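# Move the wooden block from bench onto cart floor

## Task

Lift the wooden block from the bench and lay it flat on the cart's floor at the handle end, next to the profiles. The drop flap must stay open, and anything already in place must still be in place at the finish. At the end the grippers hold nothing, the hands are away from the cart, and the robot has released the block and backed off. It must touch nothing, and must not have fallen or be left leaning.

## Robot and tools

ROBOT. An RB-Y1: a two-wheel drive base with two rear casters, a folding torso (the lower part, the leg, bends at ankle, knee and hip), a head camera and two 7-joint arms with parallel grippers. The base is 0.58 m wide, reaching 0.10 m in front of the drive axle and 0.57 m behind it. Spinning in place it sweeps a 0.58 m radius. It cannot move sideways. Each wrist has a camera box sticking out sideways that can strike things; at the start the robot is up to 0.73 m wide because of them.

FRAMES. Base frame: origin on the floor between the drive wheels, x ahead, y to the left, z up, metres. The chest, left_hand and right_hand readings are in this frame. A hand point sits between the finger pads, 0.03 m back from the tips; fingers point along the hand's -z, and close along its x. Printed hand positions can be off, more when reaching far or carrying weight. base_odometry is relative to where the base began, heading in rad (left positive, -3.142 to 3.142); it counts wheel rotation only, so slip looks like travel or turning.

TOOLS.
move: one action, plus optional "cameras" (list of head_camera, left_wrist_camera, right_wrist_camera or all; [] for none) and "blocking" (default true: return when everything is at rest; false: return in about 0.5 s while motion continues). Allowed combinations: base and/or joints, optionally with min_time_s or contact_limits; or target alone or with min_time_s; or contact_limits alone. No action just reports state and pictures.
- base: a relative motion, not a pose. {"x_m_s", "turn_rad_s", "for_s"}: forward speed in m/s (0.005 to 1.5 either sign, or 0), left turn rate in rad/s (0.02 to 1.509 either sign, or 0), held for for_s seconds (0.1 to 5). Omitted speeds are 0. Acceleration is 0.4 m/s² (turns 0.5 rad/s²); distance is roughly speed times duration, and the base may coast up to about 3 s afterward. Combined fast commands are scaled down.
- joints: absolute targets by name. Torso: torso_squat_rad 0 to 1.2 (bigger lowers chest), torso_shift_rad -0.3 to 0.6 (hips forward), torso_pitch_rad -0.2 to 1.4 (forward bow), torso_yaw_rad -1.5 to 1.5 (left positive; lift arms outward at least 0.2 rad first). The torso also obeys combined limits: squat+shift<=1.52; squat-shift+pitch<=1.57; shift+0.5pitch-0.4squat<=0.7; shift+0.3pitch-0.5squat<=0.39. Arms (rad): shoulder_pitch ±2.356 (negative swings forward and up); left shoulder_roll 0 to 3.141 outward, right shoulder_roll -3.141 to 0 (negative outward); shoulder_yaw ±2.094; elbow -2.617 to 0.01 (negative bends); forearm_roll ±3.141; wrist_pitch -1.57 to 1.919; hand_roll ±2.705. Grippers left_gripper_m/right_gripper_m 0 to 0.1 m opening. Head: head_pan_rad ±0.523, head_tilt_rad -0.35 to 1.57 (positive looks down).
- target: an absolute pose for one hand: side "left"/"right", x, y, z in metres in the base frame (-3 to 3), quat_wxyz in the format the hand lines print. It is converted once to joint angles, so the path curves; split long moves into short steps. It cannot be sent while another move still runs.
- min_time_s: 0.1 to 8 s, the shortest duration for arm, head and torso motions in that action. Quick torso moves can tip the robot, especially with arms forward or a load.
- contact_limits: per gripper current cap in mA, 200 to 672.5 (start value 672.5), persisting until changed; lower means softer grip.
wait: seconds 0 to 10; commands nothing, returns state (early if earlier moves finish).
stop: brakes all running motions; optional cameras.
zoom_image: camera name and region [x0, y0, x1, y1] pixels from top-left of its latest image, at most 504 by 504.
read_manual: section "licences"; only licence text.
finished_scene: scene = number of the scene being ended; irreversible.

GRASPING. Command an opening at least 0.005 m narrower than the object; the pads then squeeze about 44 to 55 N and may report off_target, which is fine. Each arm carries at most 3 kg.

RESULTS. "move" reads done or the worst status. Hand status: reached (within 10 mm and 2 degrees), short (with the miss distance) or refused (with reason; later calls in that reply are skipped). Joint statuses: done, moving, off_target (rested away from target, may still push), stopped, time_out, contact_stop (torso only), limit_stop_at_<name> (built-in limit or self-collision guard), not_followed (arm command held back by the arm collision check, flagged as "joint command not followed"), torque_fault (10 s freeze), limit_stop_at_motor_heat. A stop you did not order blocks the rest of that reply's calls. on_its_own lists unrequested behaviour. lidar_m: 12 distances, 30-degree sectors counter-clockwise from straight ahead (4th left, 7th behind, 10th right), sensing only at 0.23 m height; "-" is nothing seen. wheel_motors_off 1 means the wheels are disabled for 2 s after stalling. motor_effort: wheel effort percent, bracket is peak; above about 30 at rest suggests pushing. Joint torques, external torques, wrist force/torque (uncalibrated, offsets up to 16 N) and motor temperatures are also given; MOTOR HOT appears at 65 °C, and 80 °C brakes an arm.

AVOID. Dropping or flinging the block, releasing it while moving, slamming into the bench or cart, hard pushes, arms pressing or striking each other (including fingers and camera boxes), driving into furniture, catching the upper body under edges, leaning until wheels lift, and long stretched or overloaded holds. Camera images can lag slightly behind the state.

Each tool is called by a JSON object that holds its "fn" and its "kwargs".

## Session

{"fn": "move", "kwargs": {"joints": {"head_tilt_rad": 0.7, "head_pan_rad": 0.0}, "cameras": ["head_camera"]}}

{"fn": "move", "kwargs": {"joints": {"head_tilt_rad": 0.6, "head_pan_rad": 0.52}, "cameras": ["head_camera"]}}

{"fn": "move", "kwargs": {"joints": {"head_tilt_rad": 0.6, "head_pan_rad": -0.52}, "cameras": ["head_camera"]}}

Scene clock: 0.83 s.
Joint torques (N m): left_arm=[-1.43 -0.58 0.85 -0.67 -0.1 -0.67 -0.17] | right_arm=[-3.25 -0.62 -0.85 -1.51 0.01 -0.64 0.04]
External joint torques (N m): left_arm=[-0.05 -0.73 0.84 -0.12 -0.1 -0.24 -0.16] | right_arm=[0.35 0.5 -0.81 0.12 -0.05 -0.04 0.02]
Motor temperatures (°C): left_arm=[30 28 31 35 34 32 37] | right_arm=[33 30 31 30 35 36 34]
Wrist force (N): left_arm=[-0.7 1.0 -7.0] | right_arm=[-2.7 1.0 -4.9]
Wrist torque (N m): left_arm=[-0.24 0.04 0.07] | right_arm=[-0.09 -0.11 -0.08]
Wrist force, peak (N): left_arm=[0.1 1.6 -7.9] | right_arm=[-2.9 0.8 -5.4]
move: done
base_odometry: x=+0.000 y=+0.000 heading=+0.000
lidar_m: 0.74 1.02 1.56 4.57 1.51 1.08 1.03 1.08 1.44 3.61 1.09 0.78
base_status: not commanded
joint_positions: torso_squat_rad=+0.350 torso_shift_rad=+0.000 torso_pitch_rad=+0.000 torso_yaw_rad=+0.000 left_shoulder_pitch_rad=+0.037 left_shoulder_roll_rad=+0.004 left_shoulder_yaw_rad=-0.043 left_elbow_rad=-0.196 left_forearm_roll_rad=-0.014 left_wrist_pitch_rad=+0.002 left_hand_roll_rad=+0.027 left_gripper_m=+0.099 right_shoulder_pitch_rad=-0.040 right_shoulder_roll_rad=-0.021 right_shoulder_yaw_rad=-0.018 right_elbow_rad=-0.235 right_forearm_roll_rad=+0.049 right_wrist_pitch_rad=-0.014 right_hand_roll_rad=+0.035 right_gripper_m=+0.099 head_pan_rad=+0.000 head_tilt_rad=+0.700
joint_status: all done
wheel_motors_off: 0
motor_effort: left_wheel=+0(1) right_wheel=+0(2)
chest: x=-0.2280 y=+0.0001 z=+1.2475 quat_wxyz=(+1.000, +0.000, +0.000, +0.000) (m; base frame)
left_hand: x=-0.1598 y=+0.2200 z=+0.5653 quat_wxyz=(+0.997, +0.000, -0.079, -0.009) (m; base frame)
right_hand: x=-0.0823 y=-0.2360 z=+0.5770 quat_wxyz=(+0.989, -0.016, -0.142, +0.041) (m; base frame)
pictures: head_camera
camera_calibration:
head_camera: T_world_to_cam=[[-0.00129999, -0.999504, -0.0314624, 0.0444858], [-0.599497, 0.0259607, -0.799956, 1.08611], [0.800376, 0.0178217, -0.599233, 0.97739], [0, 0, 0, 1]] pos_world=[-0.131105, -0.00115113, 1.45592]

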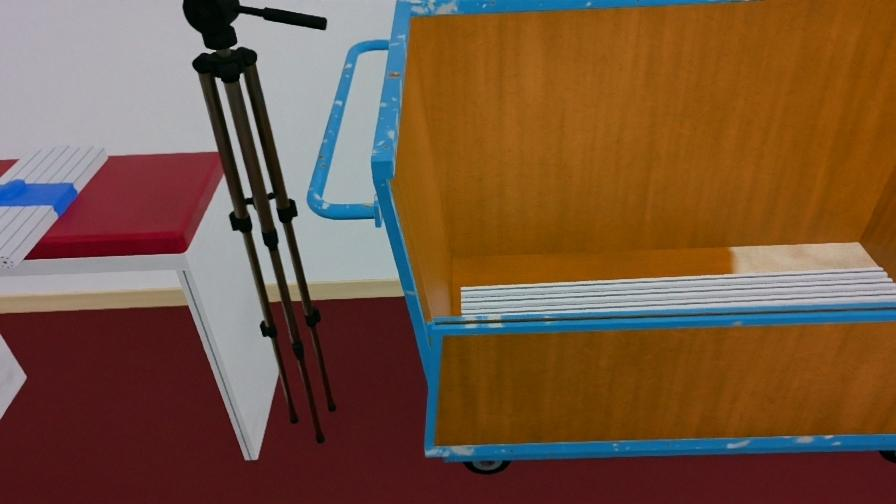

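Scene clock: 1.83 s.
Joint torques (N m): left_arm=[-1.9 -0.48 0.73 -0.58 -0.02 -0.7 -0.03] | right_arm=[-3.3 -0.65 -0.61 -1.35 0.08 -0.53 -0.14]
External joint torques (N m): left_arm=[-0.52 -0.63 0.71 -0.02 -0.02 -0.27 -0.02] | right_arm=[0.29 0.46 -0.56 0.28 0.02 0.06 -0.16]
Wrist force (N): left_arm=[-0.4 1.3 -7.6] | right_arm=[-2.6 0.9 -5.0]
Wrist torque (N m): left_arm=[-0.27 0.14 0.06] | right_arm=[-0.09 -0.10 -0.11]
Wrist force, peak (N): left_arm=[-0.7 1.3 -8.3] | right_arm=[-2.9 1.1 -5.3]
move: done
base_odometry: x=+0.000 y=+0.000 heading=+0.000
lidar_m: 0.74 1.03 1.57 4.56 1.52 1.08 1.03 1.07 1.43 3.61 1.10 0.79
base_status: not commanded
joint_positions: torso_squat_rad=+0.350 torso_shift_rad=+0.000 torso_pitch_rad=+0.000 torso_yaw_rad=+0.000 left_shoulder_pitch_rad=+0.037 left_shoulder_roll_rad=+0.004 left_shoulder_yaw_rad=-0.043 left_elbow_rad=-0.196 left_forearm_roll_rad=-0.014 left_wrist_pitch_rad=+0.002 left_hand_roll_rad=+0.027 left_gripper_m=+0.099 right_shoulder_pitch_rad=-0.040 right_shoulder_roll_rad=-0.021 right_shoulder_yaw_rad=-0.018 right_elbow_rad=-0.235 right_forearm_roll_rad=+0.049 right_wrist_pitch_rad=-0.014 right_hand_roll_rad=+0.035 right_gripper_m=+0.099 head_pan_rad=+0.520 head_tilt_rad=+0.600
joint_status: all done
wheel_motors_off: 0
motor_effort: left_wheel=+0(1) right_wheel=+1(2)
chest: x=-0.2280 y=+0.0001 z=+1.2475 quat_wxyz=(+1.000, +0.000, +0.000, +0.000) (m; base frame)
left_hand: x=-0.1598 y=+0.2200 z=+0.5653 quat_wxyz=(+0.997, +0.000, -0.079, -0.009) (m; base frame)
right_hand: x=-0.0823 y=-0.2360 z=+0.5770 quat_wxyz=(+0.989, -0.016, -0.142, +0.041) (m; base frame)
pictures: head_camera
camera_calibration:
head_camera: T_world_to_cam=[[0.498213, -0.866484, -0.0314502, 0.14729], [-0.461322, -0.234191, -0.855767, 1.19539], [0.734143, 0.440863, -0.516405, 0.843793], [0, 0, 0, 1]] pos_world=[-0.141388, 0.0355768, 1.46335]

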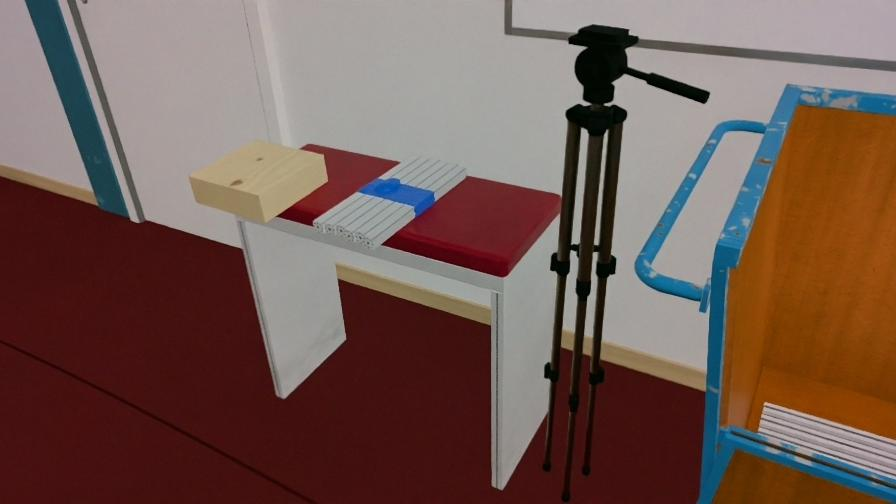

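Scene clock: 3.20 s.
Joint torques (N m): left_arm=[-1.94 -0.64 0.51 -0.52 -0.13 -0.69 -0.1] | right_arm=[-3.53 -0.78 -0.39 -1.36 -0.08 -0.54 0.13]
External joint torques (N m): left_arm=[-0.56 -0.79 0.5 0.04 -0.13 -0.26 -0.09] | right_arm=[0.07 0.33 -0.35 0.28 -0.14 0.05 0.12]
Wrist force (N): left_arm=[0.1 2.2 -7.1] | right_arm=[-2.5 0.7 -5.0]
Wrist torque (N m): left_arm=[-0.41 0.16 0.08] | right_arm=[-0.06 -0.09 -0.11]
Wrist force, peak (N): left_arm=[0.3 1.8 -8.1] | right_arm=[-2.9 1.1 -5.5]
move: done
base_odometry: x=+0.000 y=+0.000 heading=+0.000
lidar_m: 0.74 1.02 1.56 4.57 1.53 1.08 1.02 1.07 1.44 3.63 1.09 0.79
base_status: not commanded
joint_positions: torso_squat_rad=+0.350 torso_shift_rad=+0.000 torso_pitch_rad=+0.000 torso_yaw_rad=+0.000 left_shoulder_pitch_rad=+0.037 left_shoulder_roll_rad=+0.004 left_shoulder_yaw_rad=-0.043 left_elbow_rad=-0.196 left_forearm_roll_rad=-0.014 left_wrist_pitch_rad=+0.002 left_hand_roll_rad=+0.027 left_gripper_m=+0.099 right_shoulder_pitch_rad=-0.040 right_shoulder_roll_rad=-0.021 right_shoulder_yaw_rad=-0.018 right_elbow_rad=-0.235 right_forearm_roll_rad=+0.049 right_wrist_pitch_rad=-0.014 right_hand_roll_rad=+0.035 right_gripper_m=+0.099 head_pan_rad=-0.520 head_tilt_rad=+0.600
joint_status: all done
wheel_motors_off: 0
motor_effort: left_wheel=+0(1) right_wheel=-1(2)
chest: x=-0.2280 y=+0.0001 z=+1.2475 quat_wxyz=(+1.000, +0.000, +0.000, +0.000) (m; base frame)
left_hand: x=-0.1598 y=+0.2200 z=+0.5653 quat_wxyz=(+0.997, +0.000, -0.079, -0.009) (m; base frame)
right_hand: x=-0.0823 y=-0.2360 z=+0.5770 quat_wxyz=(+0.989, -0.016, -0.142, +0.041) (m; base frame)
pictures: head_camera
camera_calibration:
head_camera: T_world_to_cam=[[-0.495067, -0.868285, -0.0314512, -0.0572399], [-0.435413, 0.279258, -0.855821, 1.2007], [0.75188, -0.409995, -0.516314, 0.847468], [0, 0, 0, 1]] pos_world=[-0.142731, -0.0375481, 1.46335]

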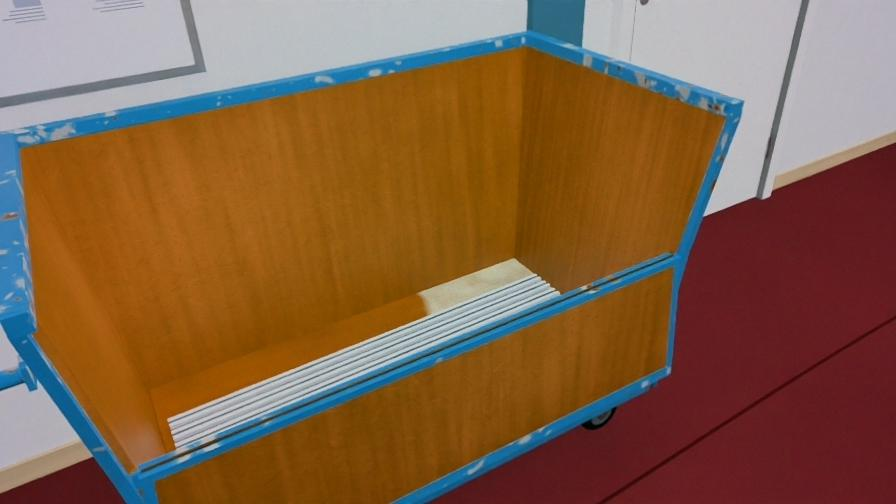

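{"fn": "move", "kwargs": {"base": {"turn_rad_s": 0.6, "for_s": 2.6}, "joints": {"torso_squat_rad": 0.8, "head_pan_rad": 0.0, "head_tilt_rad": 0.7, "right_shoulder_pitch_rad": -0.054, "right_shoulder_roll_rad": -0.038, "right_shoulder_yaw_rad": 0.0, "right_elbow_rad": -1.191, "right_forearm_roll_rad": -0.05, "right_wrist_pitch_rad": -0.328, "right_hand_roll_rad": 0.01}, "min_time_s": 2, "cameras": []}}

{"fn": "move", "kwargs": {"base": {"x_m_s": 0.5, "for_s": 2.92}, "cameras": []}}

{"fn": "move", "kwargs": {"base": {"turn_rad_s": -0.6, "for_s": 2.6}, "cameras": ["head_camera", "right_wrist_camera"]}}

Scene clock: 12.73 s.
Joint torques (N m): left_arm=[-1.61 -0.59 0.68 -0.59 -0.05 -0.67 -0.01] | right_arm=[-11.8 -2.48 0.14 -10.29 -0.15 -1.93 -0.28]
External joint torques (N m): left_arm=[-0.23 -0.74 0.67 -0.04 -0.06 -0.25 0] | right_arm=[-0.71 -1.12 0.52 -0.94 -0.38 -0.01 -0.33]
Wrist force (N): left_arm=[0.0 0.5 -6.8] | right_arm=[-7.6 0.5 0.8]
Wrist torque (N m): left_arm=[-0.22 0.18 0.07] | right_arm=[-0.10 -0.46 -0.07]
Wrist force, peak (N): left_arm=[0.1 1.3 -8.6] | right_arm=[-7.7 1.2 1.3]
move: done
base_odometry: x=+0.000 y=+0.000 heading=+1.559
lidar_m: 4.58 1.52 1.08 1.02 1.06 1.42 3.58 1.13 0.80 0.77 1.03 1.56
base_status: done (sent for 2.6 of 2.6 s)
joint_positions: torso_squat_rad=+0.800 torso_shift_rad=+0.000 torso_pitch_rad=+0.000 torso_yaw_rad=+0.000 left_shoulder_pitch_rad=+0.037 left_shoulder_roll_rad=+0.004 left_shoulder_yaw_rad=-0.043 left_elbow_rad=-0.196 left_forearm_roll_rad=-0.014 left_wrist_pitch_rad=+0.002 left_hand_roll_rad=+0.027 left_gripper_m=+0.099 right_shoulder_pitch_rad=-0.054 right_shoulder_roll_rad=-0.038 right_shoulder_yaw_rad=+0.000 right_elbow_rad=-1.191 right_forearm_roll_rad=-0.050 right_wrist_pitch_rad=-0.328 right_hand_roll_rad=+0.010 right_gripper_m=+0.099 head_pan_rad=+0.000 head_tilt_rad=+0.700
joint_status: all done
wheel_motors_off: 0
motor_effort: left_wheel=+5(33) right_wheel=+19(51)
chest: x=-0.2281 y=+0.0001 z=+1.0776 quat_wxyz=(+1.000, +0.000, +0.000, +0.000) (m; base frame)
left_hand: x=-0.1597 y=+0.2200 z=+0.3954 quat_wxyz=(+0.997, +0.000, -0.079, -0.009) (m; base frame)
right_hand: x=+0.2799 y=-0.2301 z=+0.7716 quat_wxyz=(+0.707, +0.000, -0.707, +0.000) (m; base frame)
pictures: none
No camera images: "cameras" was empty.

Scene clock: 17.17 s.
Joint torques (N m): left_arm=[-1.1 -0.69 0.45 -0.37 -0.16 -0.6 -0.01] | right_arm=[-11.04 -2.04 0.54 -10.07 0 -2.09 -0.07]
External joint torques (N m): left_arm=[0.28 -0.84 0.43 0.19 -0.16 -0.18 0] | right_arm=[0.06 -0.68 0.93 -0.72 -0.23 -0.17 -0.12]
Wrist force (N): left_arm=[0.0 1.2 -7.2] | right_arm=[-7.5 0.7 0.9]
Wrist torque (N m): left_arm=[-0.32 0.15 0.09] | right_arm=[-0.13 -0.45 -0.08]
Wrist force, peak (N): left_arm=[0.1 1.2 -8.6] | right_arm=[-7.7 1.1 1.7]
move: done
base_odometry: x=+0.016 y=+1.467 heading=+1.561
lidar_m: 4.13 1.58 1.13 1.07 1.11 1.49 3.74 1.28 1.26 0.90 1.50 2.01
base_status: done (sent for 2.93 of 2.93 s)
joint_positions: torso_squat_rad=+0.800 torso_shift_rad=+0.000 torso_pitch_rad=+0.000 torso_yaw_rad=+0.000 left_shoulder_pitch_rad=+0.037 left_shoulder_roll_rad=+0.004 left_shoulder_yaw_rad=-0.043 left_elbow_rad=-0.196 left_forearm_roll_rad=-0.014 left_wrist_pitch_rad=+0.002 left_hand_roll_rad=+0.027 left_gripper_m=+0.099 right_shoulder_pitch_rad=-0.054 right_shoulder_roll_rad=-0.038 right_shoulder_yaw_rad=+0.000 right_elbow_rad=-1.191 right_forearm_roll_rad=-0.050 right_wrist_pitch_rad=-0.328 right_hand_roll_rad=+0.010 right_gripper_m=+0.099 head_pan_rad=+0.000 head_tilt_rad=+0.700
joint_status: not commanded
wheel_motors_off: 0
motor_effort: left_wheel=+15(50) right_wheel=-13(54)
chest: x=-0.2280 y=+0.0001 z=+1.0776 quat_wxyz=(+1.000, +0.000, +0.000, +0.000) (m; base frame)
left_hand: x=-0.1597 y=+0.2200 z=+0.3954 quat_wxyz=(+0.997, +0.000, -0.079, -0.009) (m; base frame)
right_hand: x=+0.2800 y=-0.2301 z=+0.7716 quat_wxyz=(+0.707, +0.000, -0.707, +0.000) (m; base frame)
pictures: none
No camera images: "cameras" was empty.

Scene clock: 21.33 s.
Joint torques (N m): left_arm=[-1.61 -0.56 0.63 -0.37 -0.03 -0.69 0.05] | right_arm=[-10.81 -1.79 -0.12 -10.24 -0.13 -2.01 -0.21]
External joint torques (N m): left_arm=[-0.23 -0.71 0.61 0.19 -0.03 -0.27 0.06] | right_arm=[0.29 -0.42 0.27 -0.89 -0.36 -0.09 -0.26]
Wrist force (N): left_arm=[-0.4 0.7 -7.9] | right_arm=[-7.2 0.7 1.2]
Wrist torque (N m): left_arm=[-0.19 0.08 0.09] | right_arm=[-0.12 -0.39 -0.05]
Wrist force, peak (N): left_arm=[-0.4 1.7 -8.2] | right_arm=[-8.0 1.1 1.2]
move: done
base_odometry: x=+0.015 y=+1.466 heading=+0.001
lidar_m: 0.89 1.51 2.02 4.13 1.56 1.12 1.07 1.11 1.51 3.81 1.54 1.26
base_status: done (sent for 2.6 of 2.6 s)
joint_positions: torso_squat_rad=+0.800 torso_shift_rad=+0.000 torso_pitch_rad=+0.000 torso_yaw_rad=+0.000 left_shoulder_pitch_rad=+0.037 left_shoulder_roll_rad=+0.004 left_shoulder_yaw_rad=-0.043 left_elbow_rad=-0.196 left_forearm_roll_rad=-0.014 left_wrist_pitch_rad=+0.002 left_hand_roll_rad=+0.027 left_gripper_m=+0.099 right_shoulder_pitch_rad=-0.054 right_shoulder_roll_rad=-0.038 right_shoulder_yaw_rad=+0.000 right_elbow_rad=-1.191 right_forearm_roll_rad=-0.050 right_wrist_pitch_rad=-0.328 right_hand_roll_rad=+0.010 right_gripper_m=+0.099 head_pan_rad=+0.000 head_tilt_rad=+0.700
joint_status: not commanded
wheel_motors_off: 0
motor_effort: left_wheel=+21(39) right_wheel=+1(47)
chest: x=-0.2280 y=+0.0001 z=+1.0776 quat_wxyz=(+1.000, +0.000, +0.000, +0.000) (m; base frame)
left_hand: x=-0.1597 y=+0.2200 z=+0.3954 quat_wxyz=(+0.997, +0.000, -0.079, -0.009) (m; base frame)
right_hand: x=+0.2800 y=-0.2301 z=+0.7716 quat_wxyz=(+0.707, +0.000, -0.707, +0.000) (m; base frame)
pictures: head_camera, right_wrist_camera
camera_calibration:
head_camera: T_world_to_cam=[[-0.00130483, -0.999504, -0.0314619, 0.0390422], [-0.59956, 0.0259618, -0.799908, 0.950206], [0.800329, 0.0178195, -0.599297, 0.875718], [0, 0, 0, 1]] pos_world=[-0.131105, -0.00125112, 1.28612]
right_wrist_camera: T_world_to_cam=[[0.0253627, -0.0300081, -0.999228, 0.755783], [-0.506869, 0.861152, -0.0387271, 0.397004], [0.86165, 0.50746, 0.00663091, -0.0574594], [0, 0, 0, 1]] pos_world=[0.231571, -0.290043, 0.770955]

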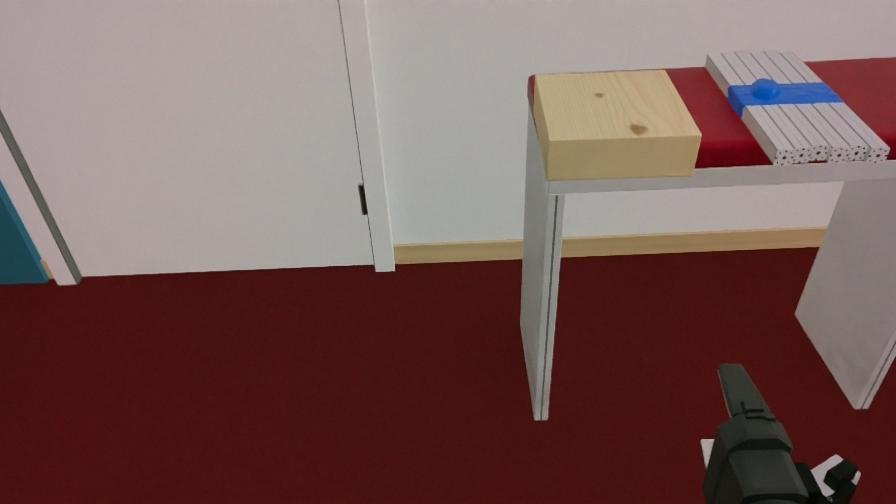

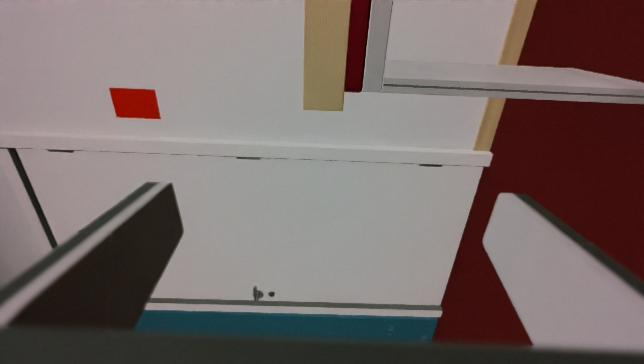

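{"fn": "move", "kwargs": {"base": {"x_m_s": 0.3, "for_s": 1.4}, "joints": {"head_tilt_rad": 0.9, "head_pan_rad": -0.3}, "cameras": ["head_camera", "right_wrist_camera"]}}

Scene clock: 27.20 s.
Joint torques (N m): left_arm=[-1.02 -0.62 0.56 -0.43 -0.13 -0.67 -0.11] | right_arm=[-11.52 -2.24 0.17 -10.08 -0.08 -2.08 -0.21]
External joint torques (N m): left_arm=[0.36 -0.77 0.55 0.12 -0.14 -0.25 -0.1] | right_arm=[-0.42 -0.88 0.56 -0.73 -0.31 -0.16 -0.26]
Wrist force (N): left_arm=[-0.2 1.9 -7.6] | right_arm=[-7.7 1.1 0.9]
Wrist torque (N m): left_arm=[-0.40 0.10 0.12] | right_arm=[-0.17 -0.45 -0.06]
Wrist force, peak (N): left_arm=[0.0 1.5 -8.5] | right_arm=[-8.0 0.5 1.2]
move: done
base_odometry: x=+0.436 y=+1.467 heading=+0.000
lidar_m: 0.52 1.06 1.45 3.73 2.19 1.56 1.49 1.54 2.08 1.38 0.99 0.48
base_status: done (sent for 1.4 of 1.4 s)
joint_positions: torso_squat_rad=+0.800 torso_shift_rad=+0.000 torso_pitch_rad=+0.000 torso_yaw_rad=+0.000 left_shoulder_pitch_rad=+0.037 left_shoulder_roll_rad=+0.004 left_shoulder_yaw_rad=-0.043 left_elbow_rad=-0.196 left_forearm_roll_rad=-0.014 left_wrist_pitch_rad=+0.002 left_hand_roll_rad=+0.027 left_gripper_m=+0.099 right_shoulder_pitch_rad=-0.054 right_shoulder_roll_rad=-0.038 right_shoulder_yaw_rad=+0.000 right_elbow_rad=-1.191 right_forearm_roll_rad=-0.050 right_wrist_pitch_rad=-0.328 right_hand_roll_rad=+0.010 right_gripper_m=+0.099 head_pan_rad=-0.300 head_tilt_rad=+0.900
joint_status: all done
wheel_motors_off: 0
motor_effort: left_wheel=-10(49) right_wheel=+10(45)
chest: x=-0.2279 y=+0.0001 z=+1.0776 quat_wxyz=(+1.000, +0.000, +0.000, +0.000) (m; base frame)
left_hand: x=-0.1597 y=+0.2200 z=+0.3954 quat_wxyz=(+0.997, +0.000, -0.079, -0.009) (m; base frame)
right_hand: x=+0.2800 y=-0.2301 z=+0.7716 quat_wxyz=(+0.707, +0.000, -0.707, +0.000) (m; base frame)
pictures: head_camera, right_wrist_camera
camera_calibration:
head_camera: T_world_to_cam=[[-0.30258, -0.952632, -0.0306121, -0.0240551], [-0.705474, 0.245442, -0.66488, 0.755832], [0.6409, -0.179583, -0.746323, 1.03064], [0, 0, 0, 1]] pos_world=[-0.134599, -0.0233416, 1.27099]
right_wrist_camera: T_world_to_cam=[[0.0252263, -0.0299715, -0.999232, 0.755828], [-0.506876, 0.861153, -0.0386263, 0.396928], [0.86165, 0.507461, 0.00653184, -0.0573825], [0, 0, 0, 1]] pos_world=[0.23157, -0.290043, 0.770955]

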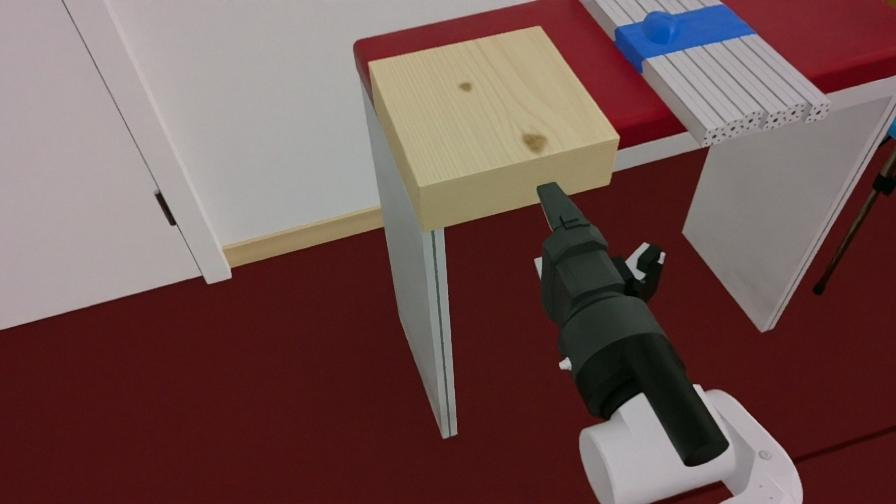

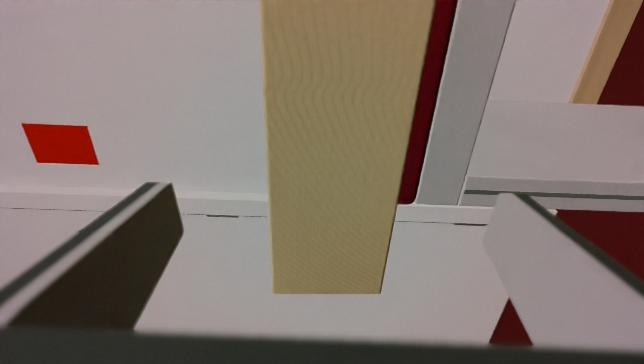

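{"fn": "move", "kwargs": {"base": {"x_m_s": 0.12, "for_s": 0.9}, "cameras": ["right_wrist_camera"]}}

{"fn": "move", "kwargs": {"joints": {"right_gripper_m": 0.05}, "cameras": ["head_camera"]}}

Scene clock: 30.70 s.
Joint torques (N m): left_arm=[-1.08 -0.72 0.76 -0.6 -0.02 -0.69 -0.11] | right_arm=[-11.26 -1.76 -0.06 -10.18 -0.12 -2 -0.26]
External joint torques (N m): left_arm=[0.29 -0.87 0.75 -0.04 -0.02 -0.27 -0.1] | right_arm=[-0.16 -0.4 0.32 -0.83 -0.35 -0.08 -0.31]
Wrist force (N): left_arm=[-0.7 1.6 -7.9] | right_arm=[-7.1 0.6 1.1]
Wrist torque (N m): left_arm=[-0.34 0.05 0.04] | right_arm=[-0.10 -0.37 -0.04]
Wrist force, peak (N): left_arm=[-0.1 1.6 -8.2] | right_arm=[-7.8 1.0 1.3]
move: done
base_odometry: x=+0.544 y=+1.467 heading=-0.001
lidar_m: 0.51 0.95 1.30 3.37 2.36 1.67 1.59 1.66 2.21 1.42 0.95 0.38
base_status: done (sent for 0.9 of 0.9 s)
joint_positions: torso_squat_rad=+0.800 torso_shift_rad=+0.000 torso_pitch_rad=+0.000 torso_yaw_rad=+0.000 left_shoulder_pitch_rad=+0.037 left_shoulder_roll_rad=+0.004 left_shoulder_yaw_rad=-0.043 left_elbow_rad=-0.196 left_forearm_roll_rad=-0.014 left_wrist_pitch_rad=+0.002 left_hand_roll_rad=+0.027 left_gripper_m=+0.099 right_shoulder_pitch_rad=-0.054 right_shoulder_roll_rad=-0.038 right_shoulder_yaw_rad=+0.000 right_elbow_rad=-1.191 right_forearm_roll_rad=-0.050 right_wrist_pitch_rad=-0.328 right_hand_roll_rad=+0.010 right_gripper_m=+0.099 head_pan_rad=-0.300 head_tilt_rad=+0.900
joint_status: not commanded
wheel_motors_off: 0
motor_effort: left_wheel=-12(28) right_wheel=+13(35)
chest: x=-0.2280 y=+0.0001 z=+1.0776 quat_wxyz=(+1.000, +0.000, +0.000, +0.000) (m; base frame)
left_hand: x=-0.1597 y=+0.2200 z=+0.3954 quat_wxyz=(+0.997, +0.000, -0.079, -0.009) (m; base frame)
right_hand: x=+0.2800 y=-0.2301 z=+0.7716 quat_wxyz=(+0.707, +0.000, -0.707, +0.000) (m; base frame)
pictures: right_wrist_camera
camera_calibration:
right_wrist_camera: T_world_to_cam=[[0.0253128, -0.0299216, -0.999232, 0.755822], [-0.506873, 0.861155, -0.0386272, 0.396928], [0.861649, 0.507461, 0.00663182, -0.0574599], [0, 0, 0, 1]] pos_world=[0.23157, -0.290043, 0.770955]

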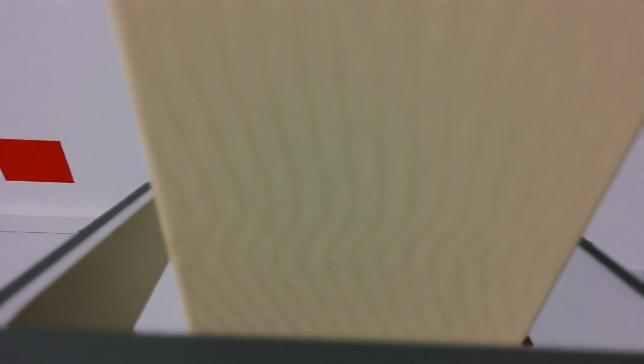

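Scene clock: 31.77 s.
Joint torques (N m): left_arm=[-1.35 -0.95 0.58 -0.63 -0.02 -0.59 -0.08] | right_arm=[-11.85 -1.84 0.33 -11.42 -0.04 -2.67 -0.15]
External joint torques (N m): left_arm=[0.02 -1.1 0.57 -0.08 -0.03 -0.17 -0.07] | right_arm=[-0.76 -0.48 0.72 -2.07 -0.28 -0.75 -0.2]
Wrist force (N): left_arm=[0.1 1.9 -6.6] | right_arm=[-12.5 1.0 -1.5]
Wrist torque (N m): left_arm=[-0.37 0.15 0.05] | right_arm=[-0.10 -0.85 -0.21]
Wrist force, peak (N): left_arm=[-0.3 0.5 -8.2] | right_arm=[-13.4 1.1 -2.5]
move: off_target
base_odometry: x=+0.544 y=+1.467 heading=-0.001
lidar_m: 0.50 0.94 1.31 3.36 2.36 1.69 1.60 1.65 2.23 1.42 0.95 0.36
base_status: not commanded
joint_positions: torso_squat_rad=+0.800 torso_shift_rad=+0.000 torso_pitch_rad=+0.000 torso_yaw_rad=+0.000 left_shoulder_pitch_rad=+0.037 left_shoulder_roll_rad=+0.004 left_shoulder_yaw_rad=-0.043 left_elbow_rad=-0.196 left_forearm_roll_rad=-0.014 left_wrist_pitch_rad=+0.002 left_hand_roll_rad=+0.027 left_gripper_m=+0.099 right_shoulder_pitch_rad=-0.054 right_shoulder_roll_rad=-0.038 right_shoulder_yaw_rad=+0.000 right_elbow_rad=-1.191 right_forearm_roll_rad=-0.050 right_wrist_pitch_rad=-0.328 right_hand_roll_rad=+0.010 right_gripper_m=+0.074 head_pan_rad=-0.300 head_tilt_rad=+0.900
joint_status: right_gripper_m off_target (ended at +0.074, target +0.050)
wheel_motors_off: 0
motor_effort: left_wheel=-12(12) right_wheel=+11(13)
chest: x=-0.2279 y=+0.0001 z=+1.0776 quat_wxyz=(+1.000, +0.000, +0.000, +0.000) (m; base frame)
left_hand: x=-0.1597 y=+0.2200 z=+0.3954 quat_wxyz=(+0.997, +0.000, -0.079, -0.009) (m; base frame)
right_hand: x=+0.2799 y=-0.2301 z=+0.7713 quat_wxyz=(+0.708, +0.000, -0.707, +0.000) (m; base frame)
pictures: head_camera
camera_calibration:
head_camera: T_world_to_cam=[[-0.30258, -0.952632, -0.0306121, -0.0240551], [-0.705474, 0.245442, -0.66488, 0.755832], [0.6409, -0.179583, -0.746323, 1.03064], [0, 0, 0, 1]] pos_world=[-0.134599, -0.0233416, 1.27099]

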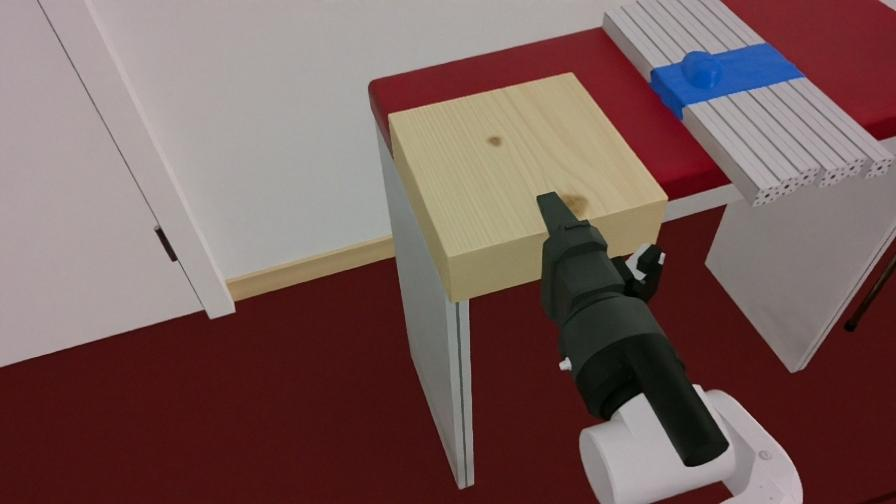

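{"fn": "move", "kwargs": {"joints": {"torso_squat_rad": 0.66}, "min_time_s": 1.5, "cameras": ["head_camera"]}}

{"fn": "move", "kwargs": {"base": {"x_m_s": -0.3, "for_s": 1.9}, "joints": {"torso_squat_rad": 0.3, "left_shoulder_roll_rad": 0.3, "right_shoulder_roll_rad": -0.25, "head_pan_rad": 0.0, "head_tilt_rad": 0.9}, "min_time_s": 2.5, "cameras": ["head_camera"]}}

Scene clock: 50.90 s.
Joint torques (N m): left_arm=[-1.01 -0.68 0.78 -0.45 -0.14 -0.63 0.03] | right_arm=[-22.47 -2.28 -0.1 -22.45 0.11 -9.24 -0.03]
External joint torques (N m): left_arm=[0.34 -0.84 0.76 0.1 -0.15 -0.21 0.04] | right_arm=[-11.45 -0.92 0.29 -13.12 -0.13 -7.32 -0.08]
Wrist force (N): left_arm=[-0.3 1.1 -7.9] | right_arm=[-28.7 1.6 0.1]
Wrist torque (N m): left_arm=[-0.33 0.14 0.07] | right_arm=[-0.10 1.91 -0.02]
Wrist force, peak (N): left_arm=[0.3 1.8 -8.5] | right_arm=[-30.5 1.8 0.1]
move: done
base_odometry: x=+0.544 y=+1.467 heading=-0.001
lidar_m: 0.50 0.93 1.31 3.36 2.36 1.68 1.60 1.66 2.23 1.42 0.94 0.37
base_status: not commanded
joint_positions: torso_squat_rad=+0.660 torso_shift_rad=+0.000 torso_pitch_rad=+0.001 torso_yaw_rad=+0.000 left_shoulder_pitch_rad=+0.037 left_shoulder_roll_rad=+0.004 left_shoulder_yaw_rad=-0.043 left_elbow_rad=-0.196 left_forearm_roll_rad=-0.014 left_wrist_pitch_rad=+0.002 left_hand_roll_rad=+0.027 left_gripper_m=+0.099 right_shoulder_pitch_rad=-0.051 right_shoulder_roll_rad=-0.038 right_shoulder_yaw_rad=+0.000 right_elbow_rad=-1.188 right_forearm_roll_rad=-0.050 right_wrist_pitch_rad=-0.326 right_hand_roll_rad=+0.010 right_gripper_m=+0.074 head_pan_rad=-0.300 head_tilt_rad=+0.900
joint_status: all done
wheel_motors_off: 0
motor_effort: left_wheel=-11(12) right_wheel=+11(13)
chest: x=-0.2275 y=+0.0000 z=+1.1429 quat_wxyz=(+1.000, +0.000, +0.000, +0.000) (m; base frame)
left_hand: x=-0.1599 y=+0.2200 z=+0.4607 quat_wxyz=(+0.997, +0.000, -0.079, -0.009) (m; base frame)
right_hand: x=+0.2788 y=-0.2306 z=+0.8332 quat_wxyz=(+0.710, -0.001, -0.704, +0.000) (m; base frame)
pictures: head_camera
camera_calibration:
head_camera: T_world_to_cam=[[-0.302619, -0.952625, -0.0304678, -0.0221675], [-0.706081, 0.245542, -0.664198, 0.798708], [0.640212, -0.179486, -0.746936, 1.07971], [0, 0, 0, 1]] pos_world=[-0.133999, -0.0234415, 1.3363]

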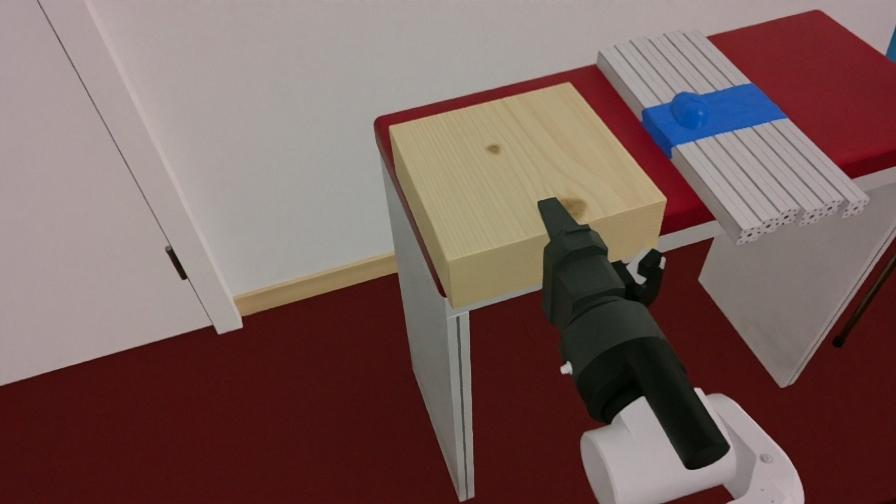

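Scene clock: 54.00 s.
Joint torques (N m): left_arm=[-1.42 7.04 1.67 -0.07 0.09 -0.61 0.09] | right_arm=[-24.27 -9.9 -5 -22.66 -0.46 -9.29 -0.18]
External joint torques (N m): left_arm=[-0.12 -1.57 0.91 0.3 0.06 -0.25 0.09] | right_arm=[-13.22 -3.85 -2.38 -13.61 -0.55 -7.41 -0.23]
Wrist force (N): left_arm=[-0.4 -0.6 -7.3] | right_arm=[-27.7 6.4 -0.2]
Wrist torque (N m): left_arm=[-0.20 0.15 0.12] | right_arm=[0.21 1.81 0.03]
Wrist force, peak (N): left_arm=[-0.5 0.3 -8.6] | right_arm=[-30.2 1.4 -2.3]
move: done
base_odometry: x=-0.027 y=+1.467 heading=-0.002
lidar_m: 0.92 1.56 2.07 4.12 1.51 1.08 1.03 1.08 1.44 3.58 1.44 1.29
base_status: done (sent for 1.9 of 1.9 s)
joint_positions: torso_squat_rad=+0.300 torso_shift_rad=+0.000 torso_pitch_rad=+0.001 torso_yaw_rad=+0.000 left_shoulder_pitch_rad=+0.037 left_shoulder_roll_rad=+0.300 left_shoulder_yaw_rad=-0.043 left_elbow_rad=-0.196 left_forearm_roll_rad=-0.014 left_wrist_pitch_rad=+0.002 left_hand_roll_rad=+0.027 left_gripper_m=+0.099 right_shoulder_pitch_rad=-0.051 right_shoulder_roll_rad=-0.249 right_shoulder_yaw_rad=+0.000 right_elbow_rad=-1.188 right_forearm_roll_rad=-0.050 right_wrist_pitch_rad=-0.326 right_hand_roll_rad=+0.010 right_gripper_m=+0.074 head_pan_rad=+0.000 head_tilt_rad=+0.900
joint_status: all done
wheel_motors_off: 0
motor_effort: left_wheel=-17(30) right_wheel=+19(55)
chest: x=-0.2276 y=-0.0001 z=+1.2587 quat_wxyz=(+1.000, +0.000, +0.000, +0.000) (m; base frame)
left_hand: x=-0.1615 y=+0.4416 z=+0.6093 quat_wxyz=(+0.986, +0.146, -0.075, -0.026) (m; base frame)
right_hand: x=+0.2795 y=-0.3166 z=+0.9619 quat_wxyz=(+0.705, -0.079, -0.701, +0.071) (m; base frame)
pictures: head_camera
camera_calibration:
head_camera: T_world_to_cam=[[-0.00757352, -0.999495, -0.0308527, 0.0423601], [-0.747003, 0.0261663, -0.664306, 0.867196], [0.664778, 0.0180159, -0.746824, 1.1711], [0, 0, 0, 1]] pos_world=[-0.130404, -0.001451, 1.452]

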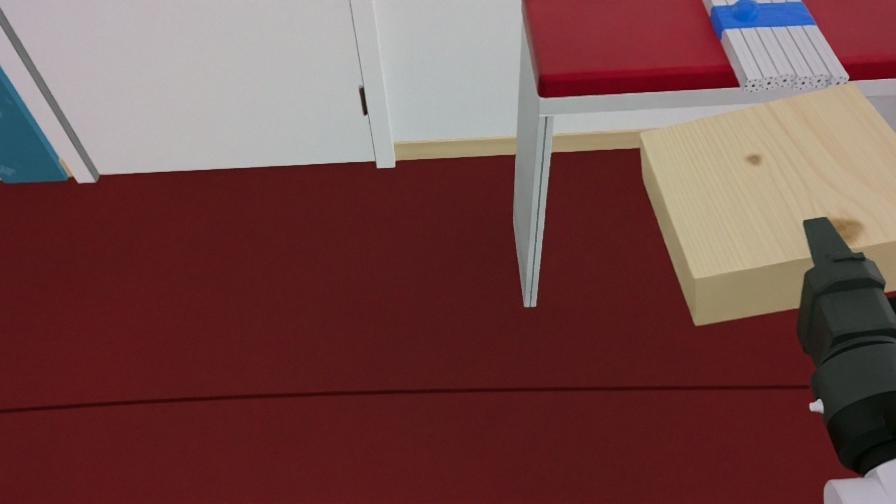

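{"fn": "move", "kwargs": {"base": {"turn_rad_s": -0.55, "for_s": 2.85}, "cameras": []}}

{"fn": "move", "kwargs": {"base": {"x_m_s": 0.4, "for_s": 4.38}, "cameras": []}}

{"fn": "move", "kwargs": {"base": {"turn_rad_s": 0.55, "for_s": 2.85}, "joints": {"torso_yaw_rad": 1.0, "head_pan_rad": -0.5}, "min_time_s": 3.5, "cameras": ["head_camera"]}}

Scene clock: 60.37 s.
Joint torques (N m): left_arm=[-2 6.99 1.53 -0.17 0.04 -0.57 -0.02] | right_arm=[-24.05 -9.53 -5.18 -22.61 -0.52 -9.21 0.01]
External joint torques (N m): left_arm=[-0.71 -1.62 0.77 0.2 0.01 -0.21 -0.02] | right_arm=[-13 -3.48 -2.55 -13.56 -0.61 -7.33 -0.04]
Wrist force (N): left_arm=[-0.3 -1.0 -7.2] | right_arm=[-27.9 6.3 -0.1]
Wrist torque (N m): left_arm=[-0.15 0.13 0.07] | right_arm=[0.21 1.84 0.06]
Wrist force, peak (N): left_arm=[-0.5 -0.7 -8.0] | right_arm=[-28.7 7.8 -0.3]
move: done
base_odometry: x=-0.027 y=+1.467 heading=-1.578
lidar_m: 3.40 1.58 1.30 0.94 1.56 2.05 4.12 1.56 1.09 1.04 1.05 1.40
base_status: done (sent for 2.87 of 2.87 s)
joint_positions: torso_squat_rad=+0.300 torso_shift_rad=+0.000 torso_pitch_rad=+0.001 torso_yaw_rad=+0.000 left_shoulder_pitch_rad=+0.037 left_shoulder_roll_rad=+0.300 left_shoulder_yaw_rad=-0.043 left_elbow_rad=-0.196 left_forearm_roll_rad=-0.014 left_wrist_pitch_rad=+0.002 left_hand_roll_rad=+0.027 left_gripper_m=+0.099 right_shoulder_pitch_rad=-0.051 right_shoulder_roll_rad=-0.249 right_shoulder_yaw_rad=+0.001 right_elbow_rad=-1.188 right_forearm_roll_rad=-0.050 right_wrist_pitch_rad=-0.326 right_hand_roll_rad=+0.010 right_gripper_m=+0.074 head_pan_rad=+0.000 head_tilt_rad=+0.900
joint_status: not commanded
wheel_motors_off: 0
motor_effort: left_wheel=+18(54) right_wheel=+8(50)
chest: x=-0.2275 y=-0.0001 z=+1.2587 quat_wxyz=(+1.000, +0.000, +0.000, +0.000) (m; base frame)
left_hand: x=-0.1616 y=+0.4417 z=+0.6093 quat_wxyz=(+0.986, +0.146, -0.075, -0.026) (m; base frame)
right_hand: x=+0.2795 y=-0.3166 z=+0.9619 quat_wxyz=(+0.705, -0.079, -0.701, +0.071) (m; base frame)
pictures: none
No camera images: "cameras" was empty.

Scene clock: 66.10 s.
Joint torques (N m): left_arm=[-0.88 7.23 1.74 -0.32 -0.02 -0.6 -0.01] | right_arm=[-23.3 -9.39 -5.38 -22.3 -0.64 -9.3 0]
External joint torques (N m): left_arm=[0.42 -1.38 0.98 0.04 -0.06 -0.23 0] | right_arm=[-12.26 -3.34 -2.75 -13.25 -0.73 -7.42 -0.05]
Wrist force (N): left_arm=[-0.3 -0.1 -7.3] | right_arm=[-28.1 7.1 -0.3]
Wrist torque (N m): left_arm=[-0.21 0.15 0.05] | right_arm=[0.35 1.86 0.07]
Wrist force, peak (N): left_arm=[0.0 -0.4 -8.2] | right_arm=[-28.7 7.0 -0.7]
move: done
base_odometry: x=-0.041 y=-0.279 heading=-1.578
lidar_m: 3.11 2.44 0.87 0.82 0.86 1.85 4.66 1.43 1.01 0.95 0.97 1.27
base_status: done (sent for 4.37 of 4.37 s)
joint_positions: torso_squat_rad=+0.300 torso_shift_rad=+0.000 torso_pitch_rad=+0.001 torso_yaw_rad=+0.000 left_shoulder_pitch_rad=+0.037 left_shoulder_roll_rad=+0.300 left_shoulder_yaw_rad=-0.043 left_elbow_rad=-0.196 left_forearm_roll_rad=-0.014 left_wrist_pitch_rad=+0.002 left_hand_roll_rad=+0.027 left_gripper_m=+0.099 right_shoulder_pitch_rad=-0.051 right_shoulder_roll_rad=-0.249 right_shoulder_yaw_rad=+0.001 right_elbow_rad=-1.188 right_forearm_roll_rad=-0.050 right_wrist_pitch_rad=-0.326 right_hand_roll_rad=+0.010 right_gripper_m=+0.074 head_pan_rad=+0.000 head_tilt_rad=+0.900
joint_status: not commanded
wheel_motors_off: 0
motor_effort: left_wheel=+0(49) right_wheel=+1(47)
chest: x=-0.2275 y=-0.0001 z=+1.2587 quat_wxyz=(+1.000, +0.000, +0.000, +0.000) (m; base frame)
left_hand: x=-0.1614 y=+0.4417 z=+0.6093 quat_wxyz=(+0.986, +0.146, -0.075, -0.026) (m; base frame)
right_hand: x=+0.2796 y=-0.3166 z=+0.9620 quat_wxyz=(+0.705, -0.079, -0.701, +0.071) (m; base frame)
pictures: none
No camera images: "cameras" was empty.

Scene clock: 70.40 s.
Joint torques (N m): left_arm=[-1.77 6.68 1.72 -0.19 -0.08 -0.52 -0.04] | right_arm=[-23.66 -9.08 -5.37 -22.37 -0.49 -9.27 -0.11]
External joint torques (N m): left_arm=[-0.48 -1.94 0.96 0.18 -0.11 -0.15 -0.04] | right_arm=[-12.6 -3.03 -2.74 -13.32 -0.58 -7.39 -0.16]
Wrist force (N): left_arm=[0.1 -0.2 -7.7] | right_arm=[-27.9 7.7 0.0]
Wrist torque (N m): left_arm=[-0.20 0.12 0.06] | right_arm=[0.48 1.84 0.08]
Wrist force, peak (N): left_arm=[-0.3 -0.8 -8.3] | right_arm=[-28.9 5.9 0.8]
move: done
base_odometry: x=-0.041 y=-0.279 heading=-0.002
lidar_m: 0.83 0.85 1.84 4.27 1.40 0.99 0.92 0.98 1.29 3.27 1.23 0.87
base_status: done (sent for 2.87 of 2.87 s)
joint_positions: torso_squat_rad=+0.300 torso_shift_rad=+0.000 torso_pitch_rad=+0.001 torso_yaw_rad=+1.000 left_shoulder_pitch_rad=+0.037 left_shoulder_roll_rad=+0.300 left_shoulder_yaw_rad=-0.043 left_elbow_rad=-0.196 left_forearm_roll_rad=-0.014 left_wrist_pitch_rad=+0.002 left_hand_roll_rad=+0.027 left_gripper_m=+0.099 right_shoulder_pitch_rad=-0.051 right_shoulder_roll_rad=-0.249 right_shoulder_yaw_rad=+0.001 right_elbow_rad=-1.188 right_forearm_roll_rad=-0.050 right_wrist_pitch_rad=-0.326 right_hand_roll_rad=+0.010 right_gripper_m=+0.074 head_pan_rad=-0.500 head_tilt_rad=+0.900
joint_status: all done
wheel_motors_off: 0
motor_effort: left_wheel=+5(49) right_wheel=+20(45)
chest: x=-0.2275 y=+0.0002 z=+1.2587 quat_wxyz=(+0.878, +0.000, +0.001, +0.479) (m; base frame)
left_hand: x=-0.5638 y=+0.2946 z=+0.6095 quat_wxyz=(+0.878, +0.164, +0.005, +0.450) (m; base frame)
right_hand: x=+0.3128 y=+0.2560 z=+0.9619 quat_wxyz=(+0.585, +0.267, -0.653, +0.400) (m; base frame)
pictures: head_camera
camera_calibration:
head_camera: T_world_to_cam=[[0.472624, -0.880726, -0.0308073, 0.162352], [-0.668164, -0.335324, -0.664165, 0.882842], [0.574616, 0.334484, -0.746951, 1.15221], [0, 0, 0, 1]] pos_world=[-0.148926, 0.0536303, 1.452]

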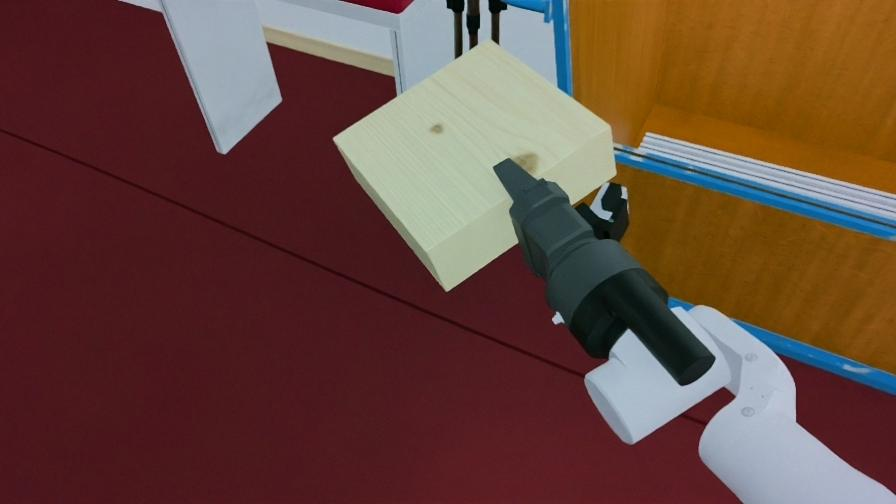

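{"fn": "move", "kwargs": {"joints": {"torso_squat_rad": 0.2, "torso_pitch_rad": 0.7, "head_pan_rad": -0.52, "head_tilt_rad": 0.5, "right_shoulder_pitch_rad": 1.804, "right_shoulder_roll_rad": -1.762, "right_shoulder_yaw_rad": -1.061, "right_elbow_rad": -1.819, "right_forearm_roll_rad": -1.021, "right_wrist_pitch_rad": -0.188, "right_hand_roll_rad": 0.163}, "min_time_s": 3.5, "cameras": ["head_camera"]}}

{"fn": "move", "kwargs": {"target": {"side": "right", "x": 0.385, "y": 0.012, "z": 0.84, "quat_wxyz": [0.642, 0.269, -0.268, 0.667]}, "min_time_s": 2, "cameras": ["head_camera"]}}

Scene clock: 78.17 s.
Joint torques (N m): left_arm=[8.39 18.69 2.95 3.78 -0.04 0.29 0.06] | right_arm=[-8.24 9.36 -12.52 -8.02 -0.42 -6.37 -0.12]
External joint torques (N m): left_arm=[-0.99 -2.95 1.04 -0.01 -0.11 -0.24 0.04] | right_arm=[-4.77 1.18 -7.06 -5.26 -0.59 -5 -0.15]
Wrist force (N): left_arm=[3.1 -2.6 -5.5] | right_arm=[-19.3 1.5 -18.8]
Wrist torque (N m): left_arm=[-0.08 0.35 0.10] | right_arm=[-0.44 1.26 0.16]
Wrist force, peak (N): left_arm=[0.0 -0.2 -8.2] | right_arm=[-28.5 7.0 -2.6]
move: done
base_odometry: x=-0.041 y=-0.279 heading=-0.002
lidar_m: 0.83 0.86 1.84 4.28 1.39 0.98 0.93 0.98 1.32 3.26 1.24 0.88
base_status: not commanded
joint_positions: torso_squat_rad=+0.200 torso_shift_rad=+0.000 torso_pitch_rad=+0.701 torso_yaw_rad=+1.000 left_shoulder_pitch_rad=+0.037 left_shoulder_roll_rad=+0.300 left_shoulder_yaw_rad=-0.043 left_elbow_rad=-0.196 left_forearm_roll_rad=-0.014 left_wrist_pitch_rad=+0.002 left_hand_roll_rad=+0.027 left_gripper_m=+0.099 right_shoulder_pitch_rad=+1.805 right_shoulder_roll_rad=-1.762 right_shoulder_yaw_rad=-1.059 right_elbow_rad=-1.818 right_forearm_roll_rad=-1.021 right_wrist_pitch_rad=-0.187 right_hand_roll_rad=+0.163 right_gripper_m=+0.074 head_pan_rad=-0.520 head_tilt_rad=+0.500
joint_status: all done
wheel_motors_off: 0
motor_effort: left_wheel=+3(6) right_wheel=+21(23)
chest: x=-0.0281 y=+0.0001 z=+1.2030 quat_wxyz=(+0.824, +0.165, +0.301, +0.450) (m; base frame)
left_hand: x=-0.7036 y=+0.2946 z=+0.9233 quat_wxyz=(+0.823, +0.309, +0.305, +0.367) (m; base frame)
right_hand: x=+0.3908 y=+0.0094 z=+0.6837 quat_wxyz=(+0.642, +0.268, -0.265, +0.667) (m; base frame)
pictures: head_camera
camera_calibration:
head_camera: T_world_to_cam=[[0.335939, -0.8843, -0.324283, 0.415739], [-0.882241, -0.17486, -0.437121, 0.741273], [0.329842, 0.432941, -0.838908, 1.0318], [0, 0, 0, 1]] pos_world=[0.173989, 0.0505492, 1.32443]

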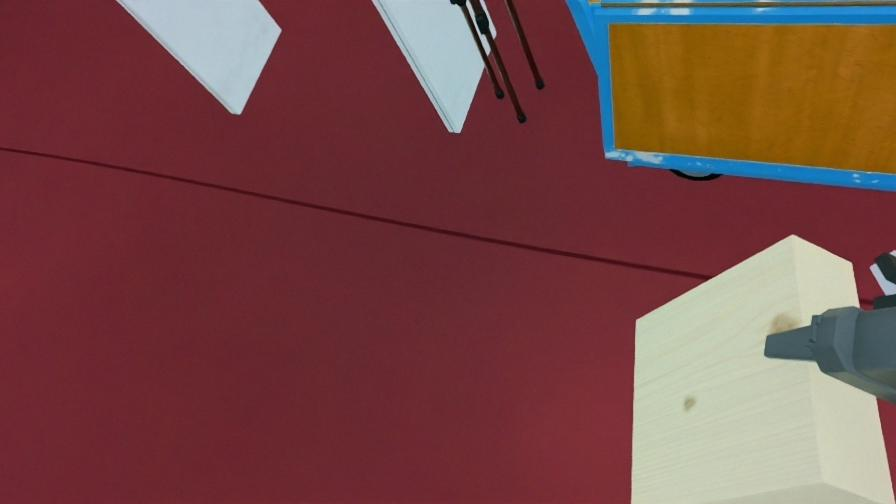

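Scene clock: 80.50 s.
Joint torques (N m): left_arm=[8.53 18.81 2.75 3.84 0.02 0.25 0.02] | right_arm=[-7.11 17.31 -12.64 -6.69 -0.44 -6.33 -0.61]
External joint torques (N m): left_arm=[-0.85 -2.83 0.84 0.05 -0.05 -0.27 0] | right_arm=[-4.85 4.06 -6.6 -4.61 -0.61 -4.96 -0.64]
Wrist force (N): left_arm=[3.0 -3.1 -6.3] | right_arm=[-19.7 1.5 -19.2]
Wrist torque (N m): left_arm=[0.02 0.34 0.06] | right_arm=[-0.44 1.32 0.37]
Wrist force, peak (N): left_arm=[3.0 -4.0 -5.8] | right_arm=[-20.3 1.6 -19.9]
move: done
base_odometry: x=-0.041 y=-0.279 heading=-0.002
lidar_m: 0.84 0.85 1.85 4.26 1.39 0.98 0.93 0.99 1.31 3.25 1.23 0.89
base_status: not commanded
joint_positions: torso_squat_rad=+0.200 torso_shift_rad=+0.000 torso_pitch_rad=+0.701 torso_yaw_rad=+1.000 left_shoulder_pitch_rad=+0.037 left_shoulder_roll_rad=+0.300 left_shoulder_yaw_rad=-0.043 left_elbow_rad=-0.196 left_forearm_roll_rad=-0.014 left_wrist_pitch_rad=+0.002 left_hand_roll_rad=+0.027 left_gripper_m=+0.099 right_shoulder_pitch_rad=+2.307 right_shoulder_roll_rad=-1.288 right_shoulder_yaw_rad=-1.747 right_elbow_rad=-2.350 right_forearm_roll_rad=-1.219 right_wrist_pitch_rad=-0.059 right_hand_roll_rad=+0.161 right_gripper_m=+0.074 head_pan_rad=-0.520 head_tilt_rad=+0.500
joint_status: all done
wheel_motors_off: 0
motor_effort: left_wheel=+3(4) right_wheel=+21(22)
chest: x=-0.0282 y=+0.0001 z=+1.2030 quat_wxyz=(+0.824, +0.165, +0.301, +0.450) (m; base frame)
left_hand: x=-0.7036 y=+0.2946 z=+0.9233 quat_wxyz=(+0.823, +0.309, +0.305, +0.367) (m; base frame)
right_hand: x=+0.3843 y=+0.0116 z=+0.8389 quat_wxyz=(+0.644, +0.263, -0.270, +0.666) (m; base frame)
right_hand_status: reached (checked arc, planned for 2.0 s): 1 mm and 0.8 deg off.
pictures: head_camera
camera_calibration:
head_camera: T_world_to_cam=[[0.335939, -0.8843, -0.324283, 0.415773], [-0.882241, -0.17486, -0.437121, 0.741184], [0.329842, 0.432941, -0.838908, 1.03183], [0, 0, 0, 1]] pos_world=[0.173889, 0.0505492, 1.32443]

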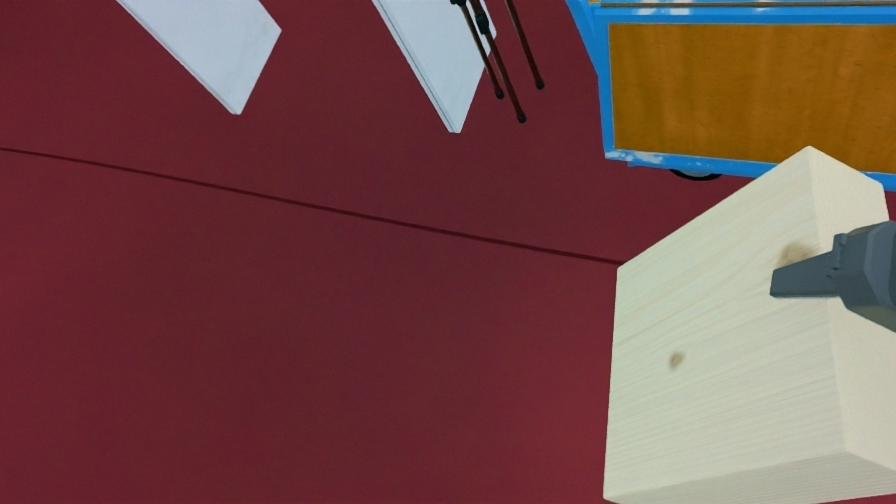

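{"fn": "move", "kwargs": {"base": {"x_m_s": 0.25, "for_s": 2.36}, "cameras": ["head_camera"]}}

Scene clock: 86.20 s.
Joint torques (N m): left_arm=[8.72 18.92 2.95 4.05 0 0.33 0.03] | right_arm=[-7.2 16.48 -12.45 -6.67 -0.59 -6.26 -0.6]
External joint torques (N m): left_arm=[-0.67 -2.71 1.04 0.25 -0.07 -0.19 0] | right_arm=[-4.94 3.23 -6.41 -4.59 -0.77 -4.89 -0.64]
Wrist force (N): left_arm=[3.2 -3.4 -5.9] | right_arm=[-19.4 1.4 -19.0]
Wrist torque (N m): left_arm=[0.03 0.36 0.07] | right_arm=[-0.45 1.33 0.34]
Wrist force, peak (N): left_arm=[3.2 -3.8 -6.1] | right_arm=[-20.7 -0.2 -19.6]
move: done
base_odometry: x=+0.551 y=-0.280 heading=-0.002
lidar_m: 0.23 0.24 0.34 1.61 2.27 1.61 1.52 1.59 2.13 4.69 0.36 0.26
base_status: done (sent for 2.37 of 2.37 s)
joint_positions: torso_squat_rad=+0.200 torso_shift_rad=+0.000 torso_pitch_rad=+0.701 torso_yaw_rad=+1.000 left_shoulder_pitch_rad=+0.037 left_shoulder_roll_rad=+0.300 left_shoulder_yaw_rad=-0.043 left_elbow_rad=-0.196 left_forearm_roll_rad=-0.014 left_wrist_pitch_rad=+0.002 left_hand_roll_rad=+0.027 left_gripper_m=+0.099 right_shoulder_pitch_rad=+2.307 right_shoulder_roll_rad=-1.288 right_shoulder_yaw_rad=-1.747 right_elbow_rad=-2.350 right_forearm_roll_rad=-1.219 right_wrist_pitch_rad=-0.059 right_hand_roll_rad=+0.161 right_gripper_m=+0.074 head_pan_rad=-0.520 head_tilt_rad=+0.500
joint_status: not commanded
wheel_motors_off: 0
motor_effort: left_wheel=+6(38) right_wheel=-5(45)
chest: x=-0.0282 y=+0.0001 z=+1.2030 quat_wxyz=(+0.824, +0.165, +0.301, +0.450) (m; base frame)
left_hand: x=-0.7036 y=+0.2946 z=+0.9232 quat_wxyz=(+0.823, +0.309, +0.305, +0.367) (m; base frame)
right_hand: x=+0.3843 y=+0.0116 z=+0.8389 quat_wxyz=(+0.644, +0.263, -0.270, +0.666) (m; base frame)
pictures: head_camera
camera_calibration:
head_camera: T_world_to_cam=[[0.335909, -0.884306, -0.324297, 0.415797], [-0.882253, -0.17483, -0.437109, 0.74117], [0.329841, 0.432941, -0.838908, 1.03183], [0, 0, 0, 1]] pos_world=[0.173889, 0.0505493, 1.32443]

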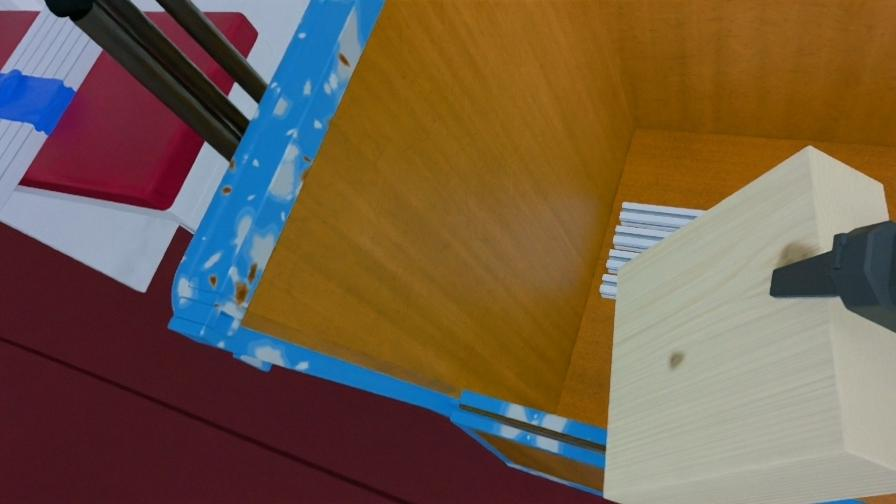

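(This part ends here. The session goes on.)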